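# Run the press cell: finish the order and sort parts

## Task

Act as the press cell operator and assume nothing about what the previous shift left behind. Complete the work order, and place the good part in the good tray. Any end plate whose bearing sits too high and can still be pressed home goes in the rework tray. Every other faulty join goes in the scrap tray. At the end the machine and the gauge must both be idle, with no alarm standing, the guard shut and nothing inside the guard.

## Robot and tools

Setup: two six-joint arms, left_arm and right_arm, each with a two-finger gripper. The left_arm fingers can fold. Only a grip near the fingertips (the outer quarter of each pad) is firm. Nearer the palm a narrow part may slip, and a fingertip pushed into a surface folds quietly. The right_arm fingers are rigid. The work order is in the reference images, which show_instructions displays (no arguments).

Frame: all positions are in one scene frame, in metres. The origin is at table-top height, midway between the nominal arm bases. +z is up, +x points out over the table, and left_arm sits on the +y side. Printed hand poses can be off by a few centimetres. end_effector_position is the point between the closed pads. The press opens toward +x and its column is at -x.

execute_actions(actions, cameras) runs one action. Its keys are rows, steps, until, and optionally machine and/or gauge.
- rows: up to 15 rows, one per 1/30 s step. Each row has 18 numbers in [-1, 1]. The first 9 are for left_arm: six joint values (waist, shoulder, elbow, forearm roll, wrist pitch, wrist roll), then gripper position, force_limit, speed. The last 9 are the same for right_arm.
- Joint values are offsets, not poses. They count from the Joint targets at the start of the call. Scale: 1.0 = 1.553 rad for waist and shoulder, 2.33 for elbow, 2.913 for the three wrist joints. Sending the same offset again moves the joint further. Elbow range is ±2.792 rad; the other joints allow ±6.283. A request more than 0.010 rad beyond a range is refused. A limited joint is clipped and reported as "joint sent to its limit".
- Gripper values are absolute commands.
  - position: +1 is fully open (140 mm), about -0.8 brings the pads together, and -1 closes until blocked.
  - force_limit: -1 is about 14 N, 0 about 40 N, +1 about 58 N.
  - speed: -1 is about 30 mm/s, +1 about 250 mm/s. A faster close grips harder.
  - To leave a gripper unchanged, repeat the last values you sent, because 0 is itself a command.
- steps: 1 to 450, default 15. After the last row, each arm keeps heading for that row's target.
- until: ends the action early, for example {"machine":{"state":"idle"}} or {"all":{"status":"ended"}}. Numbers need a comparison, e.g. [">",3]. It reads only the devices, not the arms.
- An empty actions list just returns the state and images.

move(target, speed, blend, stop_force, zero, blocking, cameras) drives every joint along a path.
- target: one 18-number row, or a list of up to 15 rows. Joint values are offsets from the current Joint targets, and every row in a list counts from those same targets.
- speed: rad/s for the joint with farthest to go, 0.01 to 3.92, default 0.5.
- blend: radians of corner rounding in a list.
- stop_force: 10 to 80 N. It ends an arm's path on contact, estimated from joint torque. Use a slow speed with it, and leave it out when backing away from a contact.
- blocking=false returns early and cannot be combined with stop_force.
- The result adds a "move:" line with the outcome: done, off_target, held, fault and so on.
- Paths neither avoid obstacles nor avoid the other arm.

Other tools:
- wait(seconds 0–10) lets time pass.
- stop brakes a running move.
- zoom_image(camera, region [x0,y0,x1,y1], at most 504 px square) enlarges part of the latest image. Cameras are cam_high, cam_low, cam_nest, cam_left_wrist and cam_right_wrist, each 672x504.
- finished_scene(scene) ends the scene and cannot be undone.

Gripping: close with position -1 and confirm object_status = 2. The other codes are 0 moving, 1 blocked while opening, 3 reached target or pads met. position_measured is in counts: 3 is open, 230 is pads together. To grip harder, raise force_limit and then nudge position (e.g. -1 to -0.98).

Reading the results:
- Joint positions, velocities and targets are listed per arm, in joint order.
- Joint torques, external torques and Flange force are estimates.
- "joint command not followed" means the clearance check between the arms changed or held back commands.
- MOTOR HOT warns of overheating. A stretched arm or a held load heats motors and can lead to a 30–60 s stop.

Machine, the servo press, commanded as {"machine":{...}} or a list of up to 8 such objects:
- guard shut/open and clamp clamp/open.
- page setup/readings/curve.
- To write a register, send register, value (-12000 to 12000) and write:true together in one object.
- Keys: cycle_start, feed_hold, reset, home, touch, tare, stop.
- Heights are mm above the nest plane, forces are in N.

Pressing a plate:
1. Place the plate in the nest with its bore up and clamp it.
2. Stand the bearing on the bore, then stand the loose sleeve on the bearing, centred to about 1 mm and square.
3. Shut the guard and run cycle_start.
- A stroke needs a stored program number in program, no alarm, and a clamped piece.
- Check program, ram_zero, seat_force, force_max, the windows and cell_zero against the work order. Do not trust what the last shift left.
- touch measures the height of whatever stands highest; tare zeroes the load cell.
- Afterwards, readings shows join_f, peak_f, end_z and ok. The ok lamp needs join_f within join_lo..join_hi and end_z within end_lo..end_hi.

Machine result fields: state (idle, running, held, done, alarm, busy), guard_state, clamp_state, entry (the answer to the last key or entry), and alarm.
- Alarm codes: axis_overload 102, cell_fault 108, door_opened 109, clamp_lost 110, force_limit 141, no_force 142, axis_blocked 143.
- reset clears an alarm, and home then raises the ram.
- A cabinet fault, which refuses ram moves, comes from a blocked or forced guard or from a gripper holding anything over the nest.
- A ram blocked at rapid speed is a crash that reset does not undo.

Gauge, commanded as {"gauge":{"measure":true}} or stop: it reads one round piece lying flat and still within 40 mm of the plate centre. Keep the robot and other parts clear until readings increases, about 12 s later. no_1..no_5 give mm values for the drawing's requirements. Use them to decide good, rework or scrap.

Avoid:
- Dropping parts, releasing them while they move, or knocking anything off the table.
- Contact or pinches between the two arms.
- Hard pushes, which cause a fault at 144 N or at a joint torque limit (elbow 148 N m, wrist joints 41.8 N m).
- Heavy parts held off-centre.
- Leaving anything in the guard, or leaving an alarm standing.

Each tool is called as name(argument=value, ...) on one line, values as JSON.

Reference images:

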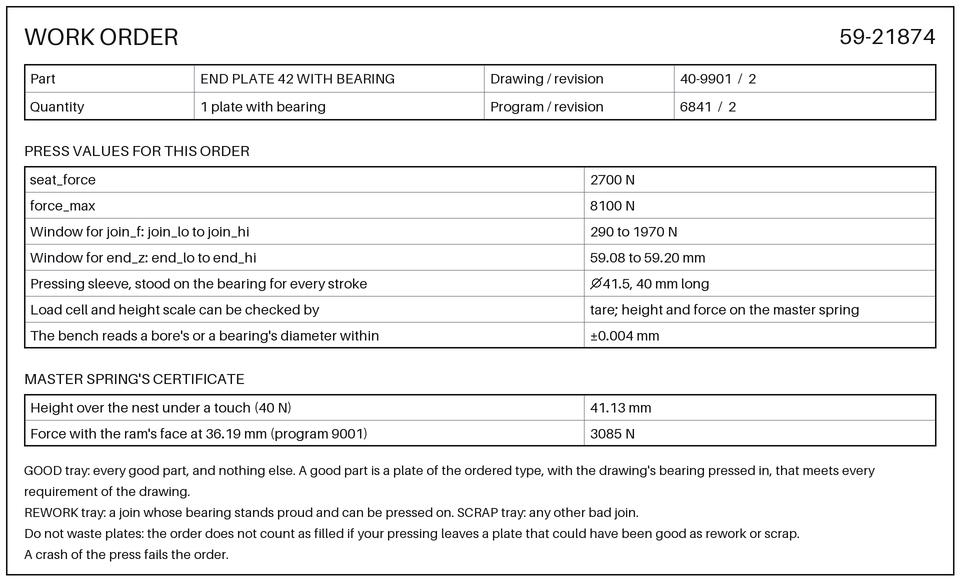

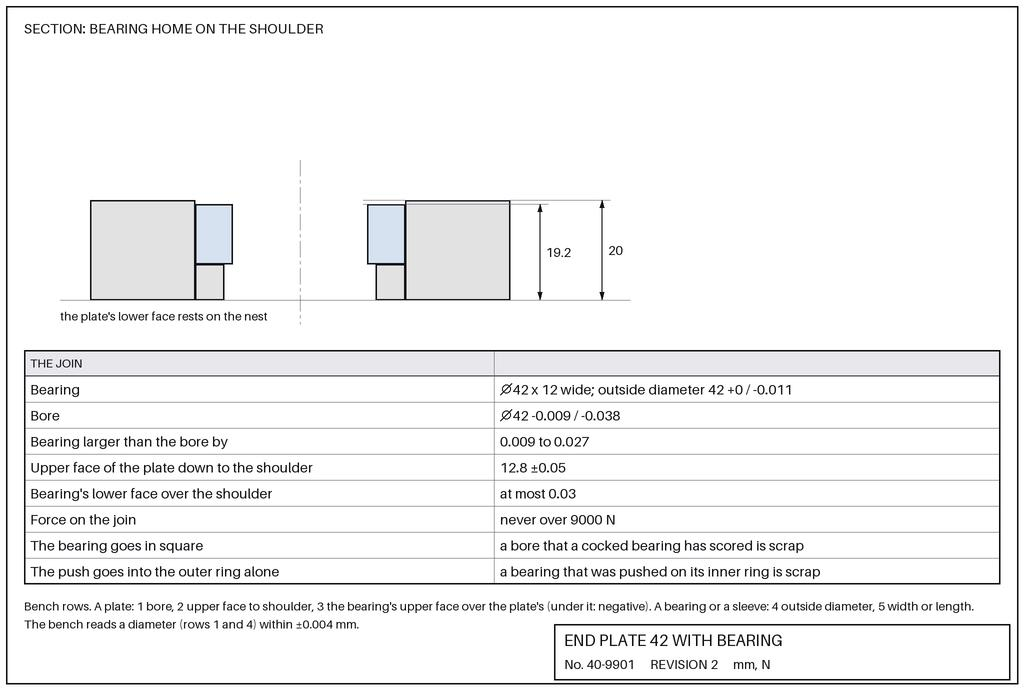

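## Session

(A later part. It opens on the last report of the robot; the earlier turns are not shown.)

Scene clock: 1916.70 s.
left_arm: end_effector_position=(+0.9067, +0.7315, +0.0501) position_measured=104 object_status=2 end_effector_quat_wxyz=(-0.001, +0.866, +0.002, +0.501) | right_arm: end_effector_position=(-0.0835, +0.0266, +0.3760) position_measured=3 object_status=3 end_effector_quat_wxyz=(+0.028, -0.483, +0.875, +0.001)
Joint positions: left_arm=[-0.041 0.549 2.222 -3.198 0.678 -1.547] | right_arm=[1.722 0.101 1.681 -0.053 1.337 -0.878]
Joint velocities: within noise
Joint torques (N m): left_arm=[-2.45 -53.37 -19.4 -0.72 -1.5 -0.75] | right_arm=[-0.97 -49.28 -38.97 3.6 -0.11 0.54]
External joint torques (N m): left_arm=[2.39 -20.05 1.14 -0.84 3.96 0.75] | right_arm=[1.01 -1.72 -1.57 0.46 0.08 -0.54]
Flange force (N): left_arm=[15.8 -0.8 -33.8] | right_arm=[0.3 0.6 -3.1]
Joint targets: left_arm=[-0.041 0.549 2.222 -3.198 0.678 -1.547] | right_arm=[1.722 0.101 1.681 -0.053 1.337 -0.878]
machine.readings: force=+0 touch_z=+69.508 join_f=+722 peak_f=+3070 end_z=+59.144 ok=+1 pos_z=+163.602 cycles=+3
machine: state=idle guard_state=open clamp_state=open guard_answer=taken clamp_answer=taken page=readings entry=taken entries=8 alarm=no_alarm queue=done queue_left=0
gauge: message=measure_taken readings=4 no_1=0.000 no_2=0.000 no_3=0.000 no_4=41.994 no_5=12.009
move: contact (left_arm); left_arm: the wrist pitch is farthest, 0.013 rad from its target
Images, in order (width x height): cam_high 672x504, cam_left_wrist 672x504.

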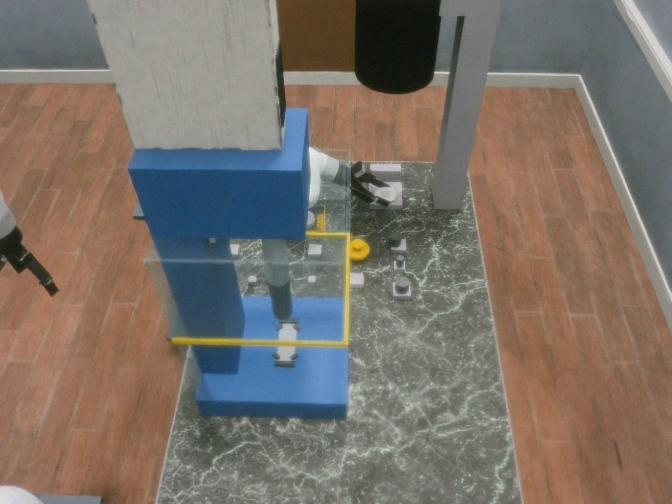

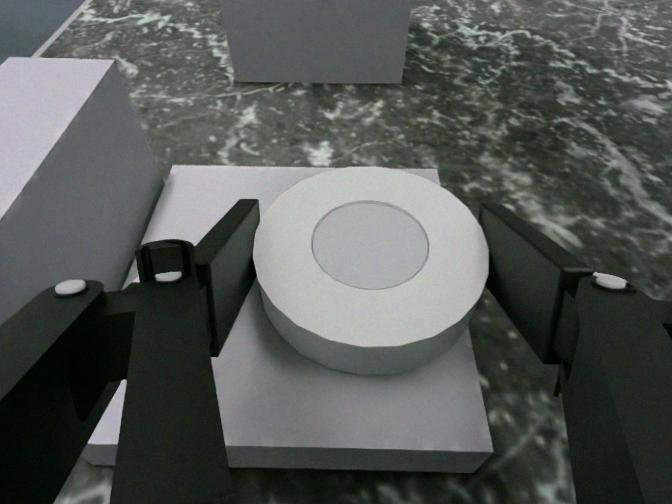

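move(target=[0,-0.0008,0,0,-0.0005,0,-1,0,-1,0,0,0,0,0,0,1,1,1], speed=0.02, cameras=[])

execute_actions(actions=[{"rows":[[0,0,0,0,0,0,0.5,0,0,0,0,0,0,0,0,1,1,1]],"steps":30}], cameras=[])

move(target=[-0.0457,-0.4804,0.1361,-0.1119,-0.1425,0.0999,0.5,0,0,0,0,0,0,0,0,1,1,1], speed=0.4, cameras=[])

execute_actions(actions=[{"gauge":{"measure":true},"steps":430,"until":{"gauge":{"readings":[">",4]}}}], cameras=["cam_high","cam_left_wrist"])

Scene clock: 1923.33 s.
left_arm: end_effector_position=(+0.9067, +0.7315, +0.0507) position_measured=104 object_status=2 end_effector_quat_wxyz=(-0.001, +0.866, +0.002, +0.501) | right_arm: end_effector_position=(-0.0835, +0.0266, +0.3760) position_measured=3 object_status=3 end_effector_quat_wxyz=(+0.028, -0.483, +0.875, +0.001)
Joint positions: left_arm=[-0.041 0.547 2.222 -3.198 0.677 -1.547] | right_arm=[1.722 0.101 1.681 -0.053 1.337 -0.878]
Joint velocities: within noise
Joint torques (N m): left_arm=[0.1 -69.87 -21.52 -1.24 3.37 -0.12] | right_arm=[-0.9 -49.22 -38.7 3.53 -0.12 0.51]
External joint torques (N m): left_arm=[-0.23 -3.21 3.21 -0.33 -0.91 0.12] | right_arm=[0.93 -1.6 -1.73 0.51 0.09 -0.52]
Flange force (N): left_arm=[3.0 1.6 -10.3] | right_arm=[-0.2 0.8 -3.3]
Joint targets: left_arm=[-0.041 0.547 2.222 -3.198 0.677 -1.547] | right_arm=[1.722 0.101 1.681 -0.053 1.337 -0.878]
machine.readings: force=+0 touch_z=+69.508 join_f=+722 peak_f=+3070 end_z=+59.144 ok=+1 pos_z=+163.602 cycles=+3
machine: state=idle guard_state=open clamp_state=open guard_answer=taken clamp_answer=taken page=readings entry=taken entries=8 alarm=no_alarm queue=done queue_left=0
gauge: message=measure_taken readings=4 no_1=0.000 no_2=0.000 no_3=0.000 no_4=41.994 no_5=12.009
move: done
No camera images: "cameras" was empty.

Scene clock: 1924.53 s.
left_arm: end_effector_position=(+0.9067, +0.7315, +0.0507) position_measured=66 object_status=3 end_effector_quat_wxyz=(-0.001, +0.866, +0.002, +0.501) | right_arm: end_effector_position=(-0.0835, +0.0266, +0.3760) position_measured=3 object_status=3 end_effector_quat_wxyz=(+0.028, -0.483, +0.875, +0.001)
Joint positions: left_arm=[-0.041 0.547 2.222 -3.198 0.677 -1.547] | right_arm=[1.722 0.101 1.681 -0.053 1.337 -0.878]
Joint velocities: within noise
Joint torques (N m): left_arm=[0.05 -67.46 -20.05 -1.34 2.4 -0.05] | right_arm=[-1.25 -49.58 -38.83 3.56 -0.09 0.53]
External joint torques (N m): left_arm=[-0.19 -5.46 1.76 -0.22 0.04 0.05] | right_arm=[1.27 -1.35 -1.74 0.5 0.05 -0.54]
Flange force (N): left_arm=[5.1 1.2 -11.6] | right_arm=[-0.1 1.5 -3.2]
Joint targets: left_arm=[-0.041 0.547 2.222 -3.198 0.677 -1.547] | right_arm=[1.722 0.101 1.681 -0.053 1.337 -0.878]
machine.readings: force=+0 touch_z=+69.508 join_f=+722 peak_f=+3070 end_z=+59.144 ok=+1 pos_z=+163.602 cycles=+3
machine: state=idle guard_state=open clamp_state=open guard_answer=taken clamp_answer=taken page=readings entry=taken entries=8 alarm=no_alarm queue=done queue_left=0
gauge: message=measure_taken readings=4 no_1=0.000 no_2=0.000 no_3=0.000 no_4=41.994 no_5=12.009
No camera images: "cameras" was empty.

Scene clock: 1926.83 s.
left_arm: end_effector_position=(+0.6608, +0.7207, +0.2606) position_measured=66 object_status=3 end_effector_quat_wxyz=(-0.001, +0.866, +0.002, +0.500) | right_arm: end_effector_position=(-0.0835, +0.0266, +0.3760) position_measured=3 object_status=3 end_effector_quat_wxyz=(+0.028, -0.483, +0.875, +0.001)
Joint positions: left_arm=[-0.112 -0.199 2.539 -3.524 0.262 -1.256] | right_arm=[1.722 0.101 1.681 -0.053 1.337 -0.878]
Joint velocities: within noise
Joint torques (N m): left_arm=[0 -10.41 -35.36 -2.33 2.4 -0.17] | right_arm=[-1.26 -49.12 -38.97 3.57 -0.09 0.47]
External joint torques (N m): left_arm=[-0.02 -3.05 1.07 -0.4 -0.08 0.17] | right_arm=[1.29 -1.97 -1.74 0.5 0.05 -0.47]
Flange force (N): left_arm=[0.0 0.0 0.0] | right_arm=[0.7 0.9 -3.4]
Joint targets: left_arm=[-0.112 -0.199 2.539 -3.524 0.262 -1.256] | right_arm=[1.722 0.101 1.681 -0.053 1.337 -0.878]
machine.readings: force=+0 touch_z=+69.508 join_f=+722 peak_f=+3070 end_z=+59.144 ok=+1 pos_z=+163.602 cycles=+3
machine: state=idle guard_state=open clamp_state=open guard_answer=taken clamp_answer=taken page=readings entry=taken entries=8 alarm=no_alarm queue=done queue_left=0
gauge: message=measure_taken readings=4 no_1=0.000 no_2=0.000 no_3=0.000 no_4=41.994 no_5=12.009
move: done
No camera images: "cameras" was empty.

Scene clock: 1939.03 s.
left_arm: end_effector_position=(+0.6608, +0.7207, +0.2606) position_measured=66 object_status=3 end_effector_quat_wxyz=(-0.001, +0.866, +0.002, +0.500) | right_arm: end_effector_position=(-0.0835, +0.0266, +0.3760) position_measured=3 object_status=3 end_effector_quat_wxyz=(+0.028, -0.483, +0.875, +0.001)
Joint positions: left_arm=[-0.112 -0.199 2.539 -3.524 0.262 -1.256] | right_arm=[1.722 0.101 1.681 -0.053 1.337 -0.878]
Joint velocities: within noise
Joint torques (N m): left_arm=[0.25 -11.41 -35.45 -2.4 2.28 -0.12] | right_arm=[-0.9 -49.53 -38.95 3.5 -0.07 0.51]
External joint torques (N m): left_arm=[-0.29 -1.9 1.41 -0.32 0.02 0.12] | right_arm=[0.91 -1.51 -1.65 0.56 0.04 -0.51]
Flange force (N): left_arm=[0.0 0.0 0.0] | right_arm=[-0.1 0.8 -3.1]
Joint targets: left_arm=[-0.112 -0.199 2.539 -3.524 0.262 -1.256] | right_arm=[1.722 0.101 1.681 -0.053 1.337 -0.878]
Tool commands: left_gripper/position=+0.5 left_gripper/force_limit=+0.0 left_gripper/speed=+0.0 right_gripper/position=+1.0 right_gripper/force_limit=+1.0 right_gripper/speed=+1.0
machine.readings: force=+0 touch_z=+69.508 join_f=+722 peak_f=+3070 end_z=+59.144 ok=+1 pos_z=+163.602 cycles=+3
machine: state=idle guard_state=open clamp_state=open guard_answer=taken clamp_answer=taken page=readings entry=taken entries=8 alarm=no_alarm queue=done queue_left=0
gauge: message=measure_taken readings=5 no_1=0.000 no_2=0.000 no_3=-0.800 no_4=0.000 no_5=0.000
Images, in order (width x height): cam_high 672x504, cam_left_wrist 672x504.

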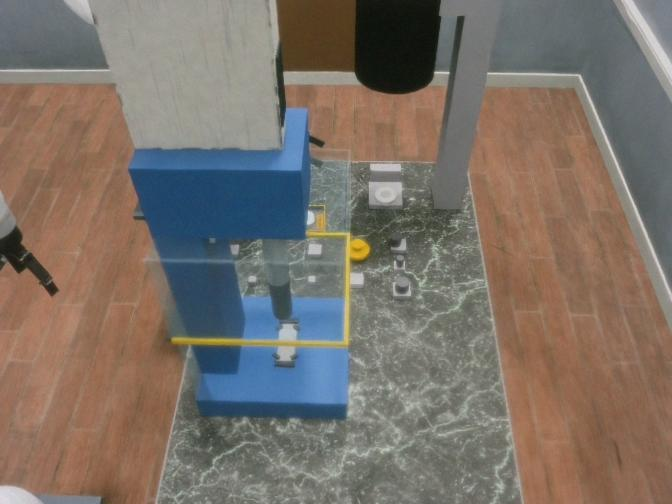

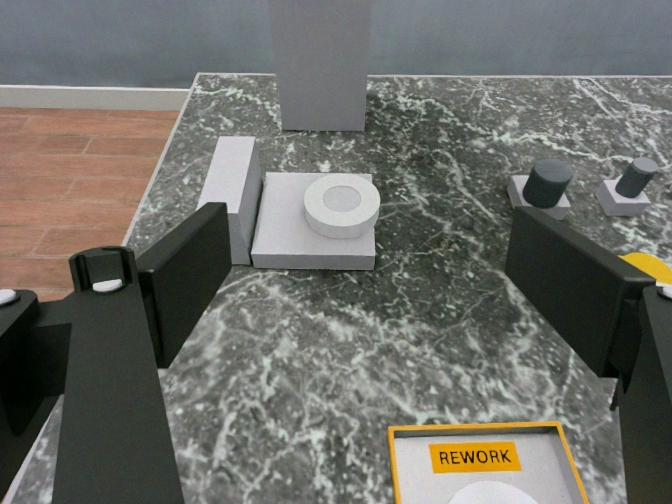

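move(target=[0.0457,0.4804,-0.1361,0.1119,0.1425,-0.0999,0.5,0,0,0,0,0,0,0,0,1,1,1], speed=0.35, cameras=[])

move(target=[0,0,0,0,0,0,-1,0,-1,0,0,0,0,0,0,1,1,1], cameras=[])

move(target=[[0.0099,-0.0480,-0.0016,0.0061,-0.0274,-0.0014,-1,0,-1,0,0,0,0,0,0,1,1,1],[0.0354,-0.2704,0.0755,0.0295,-0.0842,-0.0148,-1,0,-1,0,0,0,0,0,0,1,1,1]], speed=[0.08,0.3], blend=[0.01,0], cameras=["cam_left_wrist"])

Scene clock: 1955.63 s.
left_arm: end_effector_position=(+0.9067, +0.7315, +0.0508) position_measured=66 object_status=3 end_effector_quat_wxyz=(-0.001, +0.866, +0.002, +0.501) | right_arm: end_effector_position=(-0.0835, +0.0266, +0.3760) position_measured=3 object_status=3 end_effector_quat_wxyz=(+0.028, -0.483, +0.875, +0.001)
Joint positions: left_arm=[-0.041 0.547 2.222 -3.198 0.677 -1.547] | right_arm=[1.722 0.101 1.681 -0.053 1.337 -0.878]
Joint velocities: within noise
Joint torques (N m): left_arm=[0.33 -67.78 -20.3 -1.32 2.57 -0.1] | right_arm=[-1.21 -49.19 -38.6 3.61 -0.05 0.48]
External joint torques (N m): left_arm=[-0.4 -5.76 2.04 -0.24 -0.12 0.1] | right_arm=[1.23 -1.79 -1.95 0.44 0.02 -0.48]
Flange force (N): left_arm=[5.6 1.7 -12.5] | right_arm=[0.1 1.3 -3.6]
Joint targets: left_arm=[-0.041 0.547 2.222 -3.198 0.677 -1.547] | right_arm=[1.722 0.101 1.681 -0.053 1.337 -0.878]
machine.readings: force=+0 touch_z=+69.508 join_f=+722 peak_f=+3070 end_z=+59.144 ok=+1 pos_z=+163.602 cycles=+3
machine: state=idle guard_state=open clamp_state=open guard_answer=taken clamp_answer=taken page=readings entry=taken entries=8 alarm=no_alarm queue=done queue_left=0
gauge: message=measure_taken readings=5 no_1=0.000 no_2=0.000 no_3=-0.800 no_4=0.000 no_5=0.000
move: done
No camera images: "cameras" was empty.

Scene clock: 1956.90 s.
left_arm: end_effector_position=(+0.9067, +0.7315, +0.0507) position_measured=104 object_status=0 end_effector_quat_wxyz=(-0.001, +0.866, +0.002, +0.501) | right_arm: end_effector_position=(-0.0835, +0.0266, +0.3760) position_measured=3 object_status=3 end_effector_quat_wxyz=(+0.028, -0.483, +0.875, +0.001)
Joint positions: left_arm=[-0.041 0.547 2.222 -3.198 0.677 -1.547] | right_arm=[1.722 0.101 1.681 -0.053 1.337 -0.878]
Joint velocities: within noise
Joint torques (N m): left_arm=[-1.34 -60.53 -23 -0.99 1.35 -0.18] | right_arm=[-1.06 -48.98 -38.92 3.59 -0.08 0.47]
External joint torques (N m): left_arm=[1.29 -12.73 4.8 -0.56 1.1 0.18] | right_arm=[1.08 -1.85 -1.53 0.46 0.05 -0.47]
Flange force (N): left_arm=[9.1 -0.2 -28.1] | right_arm=[0.6 0.5 -3.0]
Joint targets: left_arm=[-0.041 0.547 2.222 -3.198 0.677 -1.547] | right_arm=[1.722 0.101 1.681 -0.053 1.337 -0.878]
machine.readings: force=+0 touch_z=+69.508 join_f=+722 peak_f=+3070 end_z=+59.144 ok=+1 pos_z=+163.602 cycles=+3
machine: state=idle guard_state=open clamp_state=open guard_answer=taken clamp_answer=taken page=readings entry=taken entries=8 alarm=no_alarm queue=done queue_left=0
gauge: message=measure_taken readings=5 no_1=0.000 no_2=0.000 no_3=-0.800 no_4=0.000 no_5=0.000
move: done
No camera images: "cameras" was empty.

Scene clock: 1959.43 s.
left_arm: end_effector_position=(+0.7809, +0.7582, +0.2006) position_measured=104 object_status=2 end_effector_quat_wxyz=(-0.001, +0.866, +0.002, +0.500) | right_arm: end_effector_position=(-0.0835, +0.0266, +0.3760) position_measured=3 object_status=3 end_effector_quat_wxyz=(+0.028, -0.483, +0.875, +0.001)
Joint positions: left_arm=[0.014 0.127 2.398 -3.112 0.431 -1.59] | right_arm=[1.722 0.101 1.681 -0.053 1.337 -0.878]
Joint velocities: within noise
Joint torques (N m): left_arm=[0.43 -39.64 -29.9 -2.24 3.42 -0.12] | right_arm=[-0.95 -49.28 -38.73 3.52 -0.13 0.48]
External joint torques (N m): left_arm=[-0.47 -0.77 2.73 -0.32 -0.96 0.12] | right_arm=[0.96 -1.69 -1.94 0.55 0.1 -0.48]
Flange force (N): left_arm=[-0.9 3.8 -5.7] | right_arm=[-0.3 1.0 -3.6]
Joint targets: left_arm=[0.014 0.127 2.398 -3.112 0.431 -1.590] | right_arm=[1.722 0.101 1.681 -0.053 1.337 -0.878]
machine.readings: force=+0 touch_z=+69.508 join_f=+722 peak_f=+3070 end_z=+59.144 ok=+1 pos_z=+163.602 cycles=+3
machine: state=idle guard_state=open clamp_state=open guard_answer=taken clamp_answer=taken page=readings entry=taken entries=8 alarm=no_alarm queue=done queue_left=0
gauge: message=measure_taken readings=5 no_1=0.000 no_2=0.000 no_3=-0.800 no_4=0.000 no_5=0.000
move: done
Images, in order (width x height): cam_left_wrist 672x504.

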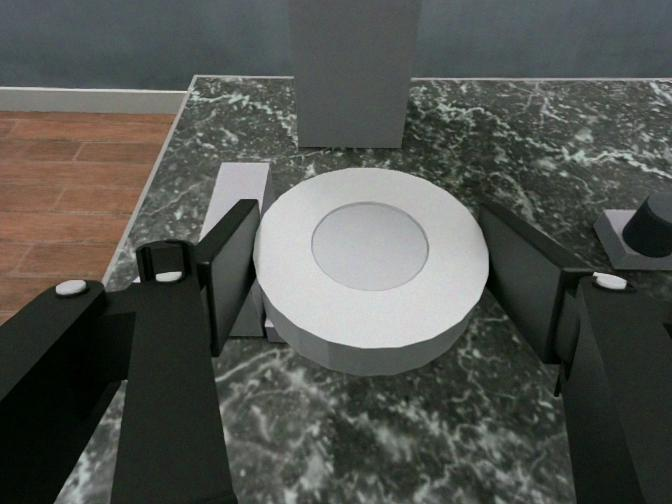

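move(target=[0.1924,0.1406,-0.1080,0.7208,0.3092,-0.2112,-1,0,-1,0,0,0,0,0,0,1,1,1], speed=0.8, cameras=["cam_left_wrist","cam_low"])

move(target=[0.3229,-0.0299,-0.0172,0.1287,0.1001,0.0532,-1,0,-1,0,0,0,0,0,0,1,1,1], speed=0.4, cameras=["cam_left_wrist","cam_low"])

Scene clock: 1971.70 s.
left_arm: end_effector_position=(+0.6029, +0.6310, +0.1800) position_measured=104 object_status=2 end_effector_quat_wxyz=(+0.353, +0.614, -0.611, +0.354) | right_arm: end_effector_position=(-0.0835, +0.0266, +0.3760) position_measured=3 object_status=3 end_effector_quat_wxyz=(+0.028, -0.483, +0.875, +0.001)
Joint positions: left_arm=[0.313 0.346 2.146 -1.013 1.332 -2.206] | right_arm=[1.722 0.101 1.681 -0.053 1.337 -0.878]
Joint velocities: within noise
Joint torques (N m): left_arm=[0.11 -54.4 -24.63 -0.25 2.65 -0.17] | right_arm=[-1.3 -49.16 -38.68 3.59 -0.01 0.41]
External joint torques (N m): left_arm=[-0.22 -3.4 2.37 0.23 -0.67 0.17] | right_arm=[1.32 -1.8 -1.91 0.47 -0.02 -0.41]
Flange force (N): left_arm=[4.6 8.0 1.7] | right_arm=[0.4 1.4 -3.4]
Joint targets: left_arm=[0.313 0.346 2.146 -1.013 1.332 -2.206] | right_arm=[1.722 0.101 1.681 -0.053 1.337 -0.878]
machine.readings: force=+0 touch_z=+69.508 join_f=+722 peak_f=+3070 end_z=+59.144 ok=+1 pos_z=+163.602 cycles=+3
machine: state=idle guard_state=open clamp_state=open guard_answer=taken clamp_answer=taken page=readings entry=taken entries=8 alarm=no_alarm queue=done queue_left=0
gauge: message=measure_taken readings=5 no_1=0.000 no_2=0.000 no_3=-0.800 no_4=0.000 no_5=0.000
move: done
Images, in order (width x height): cam_low 672x504, cam_left_wrist 672x504.

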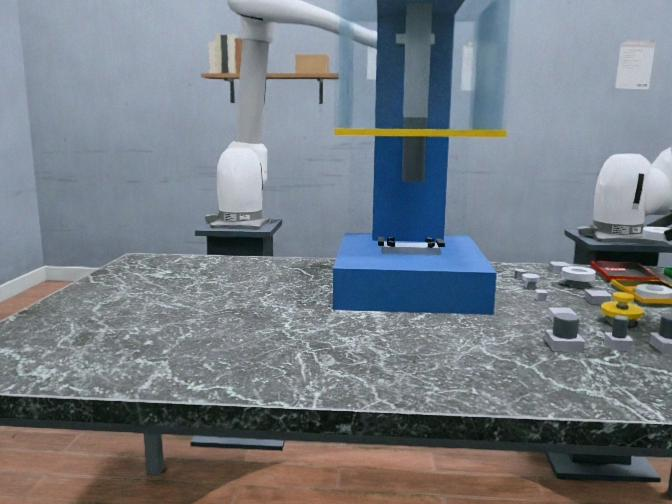

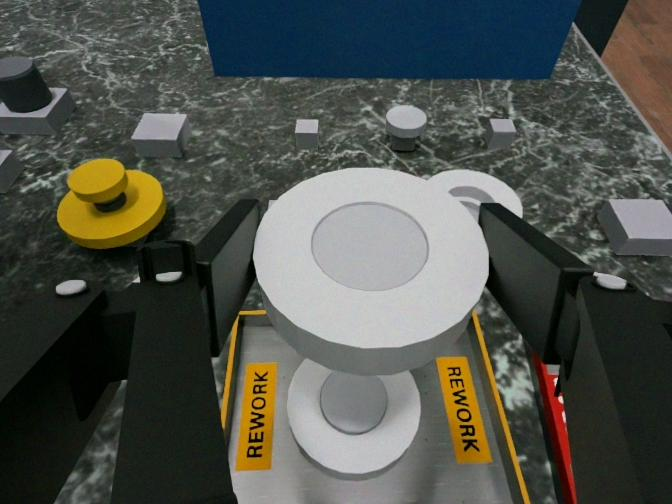

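Scene clock: 1973.40 s.
left_arm: end_effector_position=(+0.4491, +0.8585, +0.2200) position_measured=104 object_status=2 end_effector_quat_wxyz=(+0.353, +0.614, -0.611, +0.354) | right_arm: end_effector_position=(-0.0835, +0.0266, +0.3760) position_measured=3 object_status=3 end_effector_quat_wxyz=(+0.028, -0.483, +0.875, +0.001)
Joint positions: left_arm=[0.814 0.299 2.106 -0.638 1.624 -2.051] | right_arm=[1.722 0.101 1.681 -0.053 1.337 -0.878]
Joint velocities: within noise
Joint torques (N m): left_arm=[0.46 -52.09 -26.93 1.02 3 -0.2] | right_arm=[-0.81 -48.74 -38.7 3.57 -0.11 0.47]
External joint torques (N m): left_arm=[-0.58 -3.85 2.2 0.2 -0.83 0.2] | right_arm=[0.81 -2.01 -1.7 0.46 0.09 -0.47]
Flange force (N): left_arm=[6.2 5.2 5.8] | right_arm=[0.3 0.2 -3.4]
Joint targets: left_arm=[0.814 0.299 2.106 -0.638 1.624 -2.051] | right_arm=[1.722 0.101 1.681 -0.053 1.337 -0.878]
machine.readings: force=+0 touch_z=+69.508 join_f=+722 peak_f=+3070 end_z=+59.144 ok=+1 pos_z=+163.602 cycles=+3
machine: state=idle guard_state=open clamp_state=open guard_answer=taken clamp_answer=taken page=readings entry=taken entries=8 alarm=no_alarm queue=done queue_left=0
gauge: message=measure_taken readings=5 no_1=0.000 no_2=0.000 no_3=-0.800 no_4=0.000 no_5=0.000
move: done
Images, in order (width x height): cam_low 672x504, cam_left_wrist 672x504.

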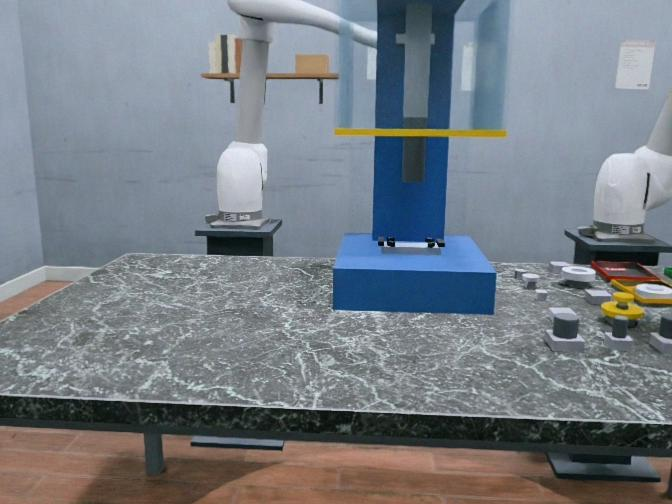

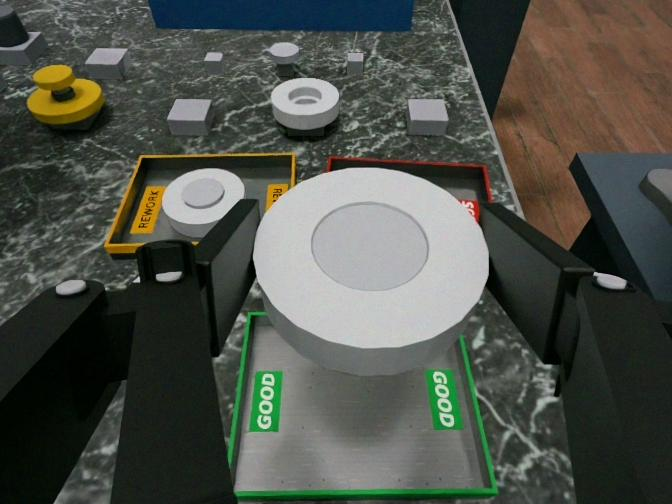

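move(target=[-0.0034,0.1627,0.0261,-0.0063,-0.0869,0.0640,-1,0,-1,0,0,0,0,0,0,1,1,1], speed=0.2, cameras=["cam_left_wrist"])

move(target=[0,0.0464,-0.0002,-0.0035,-0.0195,0.0156,-1,0,-1,0,0,0,0,0,0,1,1,1], speed=0.03, stop_force=12, cameras=["cam_left_wrist"])

Scene clock: 1996.10 s.
left_arm: end_effector_position=(+0.4488, +0.8540, +0.0597) position_measured=104 object_status=2 end_effector_quat_wxyz=(+0.353, +0.614, -0.611, +0.354) | right_arm: end_effector_position=(-0.0835, +0.0266, +0.3760) position_measured=3 object_status=3 end_effector_quat_wxyz=(+0.028, -0.483, +0.875, +0.001)
Joint positions: left_arm=[0.809 0.552 2.167 -0.656 1.371 -1.864] | right_arm=[1.722 0.101 1.681 -0.053 1.337 -0.878]
Joint velocities: within noise
Joint torques (N m): left_arm=[0.35 -64.82 -15.2 0.64 3.27 -0.15] | right_arm=[-1.09 -49.15 -38.86 3.48 -0.18 0.51]
External joint torques (N m): left_arm=[-0.38 -3.93 1.82 0.09 -0.92 0.15] | right_arm=[1.11 -1.76 -1.63 0.57 0.16 -0.51]
Flange force (N): left_arm=[7.9 4.3 2.9] | right_arm=[0.4 0.8 -3.3]
Joint targets: left_arm=[0.809 0.552 2.167 -0.656 1.371 -1.864] | right_arm=[1.722 0.101 1.681 -0.053 1.337 -0.878]
machine.readings: force=+0 touch_z=+69.508 join_f=+722 peak_f=+3070 end_z=+59.144 ok=+1 pos_z=+163.602 cycles=+3
machine: state=idle guard_state=open clamp_state=open guard_answer=taken clamp_answer=taken page=readings entry=taken entries=8 alarm=no_alarm queue=done queue_left=0
gauge: message=measure_taken readings=5 no_1=0.000 no_2=0.000 no_3=-0.800 no_4=0.000 no_5=0.000
move: done
Images, in order (width x height): cam_left_wrist 672x504.

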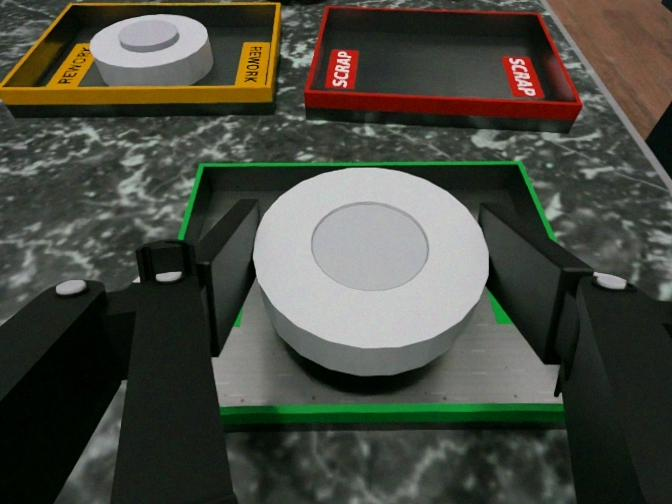

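Scene clock: 1998.63 s.
left_arm: end_effector_position=(+0.4492, +0.8541, +0.0282) position_measured=104 object_status=2 end_effector_quat_wxyz=(+0.353, +0.614, -0.611, +0.355) | right_arm: end_effector_position=(-0.0835, +0.0266, +0.3760) position_measured=3 object_status=3 end_effector_quat_wxyz=(+0.028, -0.483, +0.875, +0.001)
Joint positions: left_arm=[0.809 0.609 2.166 -0.665 1.326 -1.828] | right_arm=[1.722 0.101 1.681 -0.053 1.337 -0.878]
Joint velocities: within noise
Joint torques (N m): left_arm=[0.01 -56.84 -13.65 1.98 -6.07 -0.32] | right_arm=[-0.84 -49.5 -38.89 3.56 -0.13 0.42]
External joint torques (N m): left_arm=[-0.13 -14.54 2.59 -1.35 8.44 0.32] | right_arm=[0.87 -1.57 -1.76 0.5 0.09 -0.42]
Flange force (N): left_arm=[35.0 5.7 -14.6] | right_arm=[-0.2 0.9 -3.3]
Joint targets: left_arm=[0.809 0.609 2.167 -0.665 1.326 -1.828] | right_arm=[1.722 0.101 1.681 -0.053 1.337 -0.878]
machine.readings: force=+0 touch_z=+69.508 join_f=+722 peak_f=+3070 end_z=+59.144 ok=+1 pos_z=+163.602 cycles=+3
machine: state=idle guard_state=open clamp_state=open guard_answer=taken clamp_answer=taken page=readings entry=taken entries=8 alarm=no_alarm queue=done queue_left=0
gauge: message=measure_taken readings=5 no_1=0.000 no_2=0.000 no_3=-0.800 no_4=0.000 no_5=0.000
move: contact (left_arm); left_arm: the shoulder is farthest, 0.015 rad from its target
Images, in order (width x height): cam_left_wrist 672x504.

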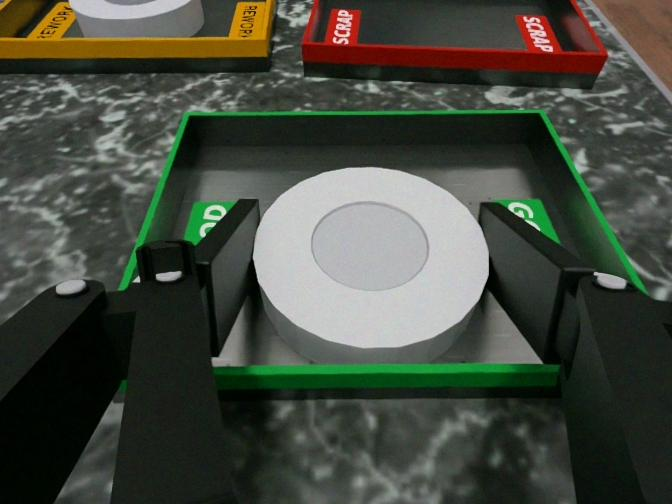

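move(target=[0,-0.0009,0,0.0001,0.0005,-0.0003,-1,0,-1,0,0,0,0,0,0,1,1,1], speed=0.02, cameras=[])

execute_actions(actions=[{"machine":{"guard":"shut"},"rows":[[0,0,0,0,0,0,0.4,0,0,0,0,0,0,0,0,1,1,1]],"steps":75}], cameras=[])

move(target=[0.0034,-0.2000,-0.0259,0.0092,0.1023,-0.0765,0.4,0,0,0,0,0,0,0,0,1,1,1], speed=0.2, cameras=["cam_left_wrist","cam_nest","cam_low"])

Scene clock: 2005.60 s.
left_arm: end_effector_position=(+0.4491, +0.8541, +0.0291) position_measured=104 object_status=2 end_effector_quat_wxyz=(+0.353, +0.613, -0.611, +0.355) | right_arm: end_effector_position=(-0.0835, +0.0266, +0.3760) position_measured=3 object_status=3 end_effector_quat_wxyz=(+0.028, -0.483, +0.875, +0.001)
Joint positions: left_arm=[0.809 0.608 2.167 -0.664 1.328 -1.829] | right_arm=[1.722 0.101 1.681 -0.053 1.337 -0.878]
Joint velocities: within noise
Joint torques (N m): left_arm=[0.22 -66.57 -13.1 0.56 3.21 -0.12] | right_arm=[-1.08 -49.4 -38.83 3.57 -0.04 0.51]
External joint torques (N m): left_arm=[-0.26 -4.76 2.18 0.06 -0.84 0.12] | right_arm=[1.12 -1.6 -1.8 0.5 0.01 -0.51]
Flange force (N): left_arm=[9.9 5.0 2.3] | right_arm=[0.0 1.1 -3.3]
Joint targets: left_arm=[0.809 0.608 2.167 -0.664 1.328 -1.829] | right_arm=[1.722 0.101 1.681 -0.053 1.337 -0.878]
machine.readings: force=+0 touch_z=+69.508 join_f=+722 peak_f=+3070 end_z=+59.144 ok=+1 pos_z=+163.602 cycles=+3
machine: state=idle guard_state=open clamp_state=open guard_answer=taken clamp_answer=taken page=readings entry=taken entries=8 alarm=no_alarm queue=done queue_left=0
gauge: message=measure_taken readings=5 no_1=0.000 no_2=0.000 no_3=-0.800 no_4=0.000 no_5=0.000
move: done
No camera images: "cameras" was empty.

Scene clock: 2008.30 s.
left_arm: end_effector_position=(+0.4491, +0.8541, +0.0291) position_measured=78 object_status=3 end_effector_quat_wxyz=(+0.353, +0.613, -0.611, +0.355) | right_arm: end_effector_position=(-0.0835, +0.0266, +0.3760) position_measured=3 object_status=3 end_effector_quat_wxyz=(+0.028, -0.483, +0.875, +0.001)
Joint positions: left_arm=[0.809 0.608 2.166 -0.664 1.328 -1.829] | right_arm=[1.722 0.101 1.681 -0.053 1.337 -0.878]
Joint velocities: within noise
Joint torques (N m): left_arm=[0.55 -66.1 -12.93 0.78 2.4 -0.16] | right_arm=[-1.03 -48.78 -38.92 3.57 -0.05 0.52]
External joint torques (N m): left_arm=[-0.57 -5.19 1.96 -0.16 -0.04 0.16] | right_arm=[1.06 -2.15 -1.58 0.49 0.02 -0.52]
Flange force (N): left_arm=[11.3 4.0 1.2] | right_arm=[0.8 0.2 -3.2]
Joint targets: left_arm=[0.809 0.608 2.167 -0.664 1.328 -1.829] | right_arm=[1.722 0.101 1.681 -0.053 1.337 -0.878]
machine.readings: force=+0 touch_z=+69.508 join_f=+722 peak_f=+3070 end_z=+59.144 ok=+1 pos_z=+163.602 cycles=+3
machine: state=idle guard_state=shut clamp_state=open guard_answer=taken clamp_answer=taken page=readings entry=taken entries=8 alarm=no_alarm queue=done queue_left=0
gauge: message=measure_taken readings=5 no_1=0.000 no_2=0.000 no_3=-0.800 no_4=0.000 no_5=0.000
No camera images: "cameras" was empty.

Scene clock: 2010.23 s.
left_arm: end_effector_position=(+0.4486, +0.8582, +0.2211) position_measured=78 object_status=3 end_effector_quat_wxyz=(+0.353, +0.613, -0.611, +0.354) | right_arm: end_effector_position=(-0.0835, +0.0266, +0.3760) position_measured=3 object_status=3 end_effector_quat_wxyz=(+0.028, -0.483, +0.875, +0.001)
Joint positions: left_arm=[0.814 0.297 2.106 -0.637 1.625 -2.052] | right_arm=[1.722 0.101 1.681 -0.053 1.337 -0.878]
Joint velocities: within noise
Joint torques (N m): left_arm=[0.34 -50 -26.69 1.42 2.15 -0.06] | right_arm=[-0.82 -49.13 -38.7 3.52 -0.09 0.4]
External joint torques (N m): left_arm=[-0.37 -5.79 1.71 -0.19 0.02 0.06] | right_arm=[0.85 -1.95 -1.93 0.54 0.06 -0.41]
Flange force (N): left_arm=[10.4 6.1 4.0] | right_arm=[0.0 0.7 -3.6]
Joint targets: left_arm=[0.814 0.297 2.106 -0.637 1.625 -2.052] | right_arm=[1.722 0.101 1.681 -0.053 1.337 -0.878]
machine.readings: force=+0 touch_z=+69.508 join_f=+722 peak_f=+3070 end_z=+59.144 ok=+1 pos_z=+163.602 cycles=+3
machine: state=idle guard_state=shut clamp_state=open guard_answer=taken clamp_answer=taken page=readings entry=taken entries=8 alarm=no_alarm queue=done queue_left=0
gauge: message=measure_taken readings=5 no_1=0.000 no_2=0.000 no_3=-0.800 no_4=0.000 no_5=0.000
move: done
Images, in order (width x height): cam_low 672x504, cam_nest 672x504, cam_left_wrist 672x504.

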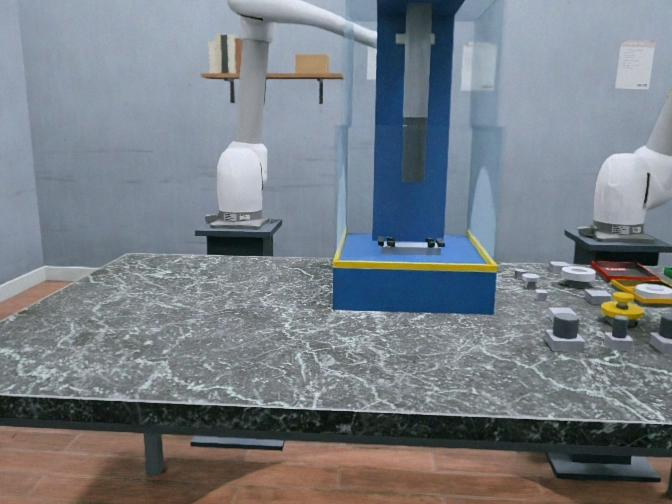

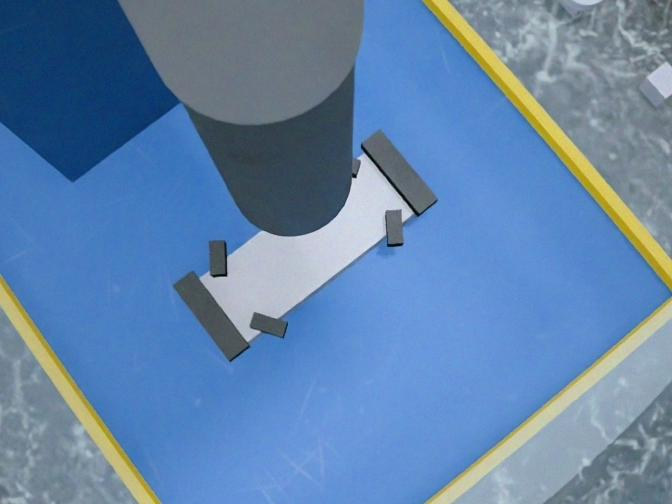

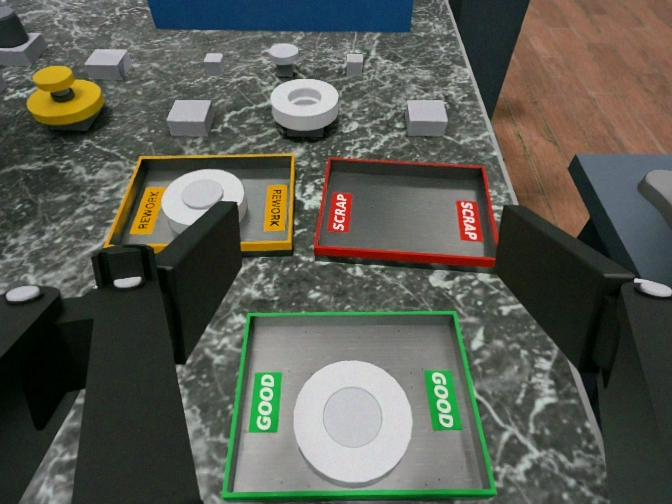

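finished_scene(scene=1)

The scene is finished: the task was done.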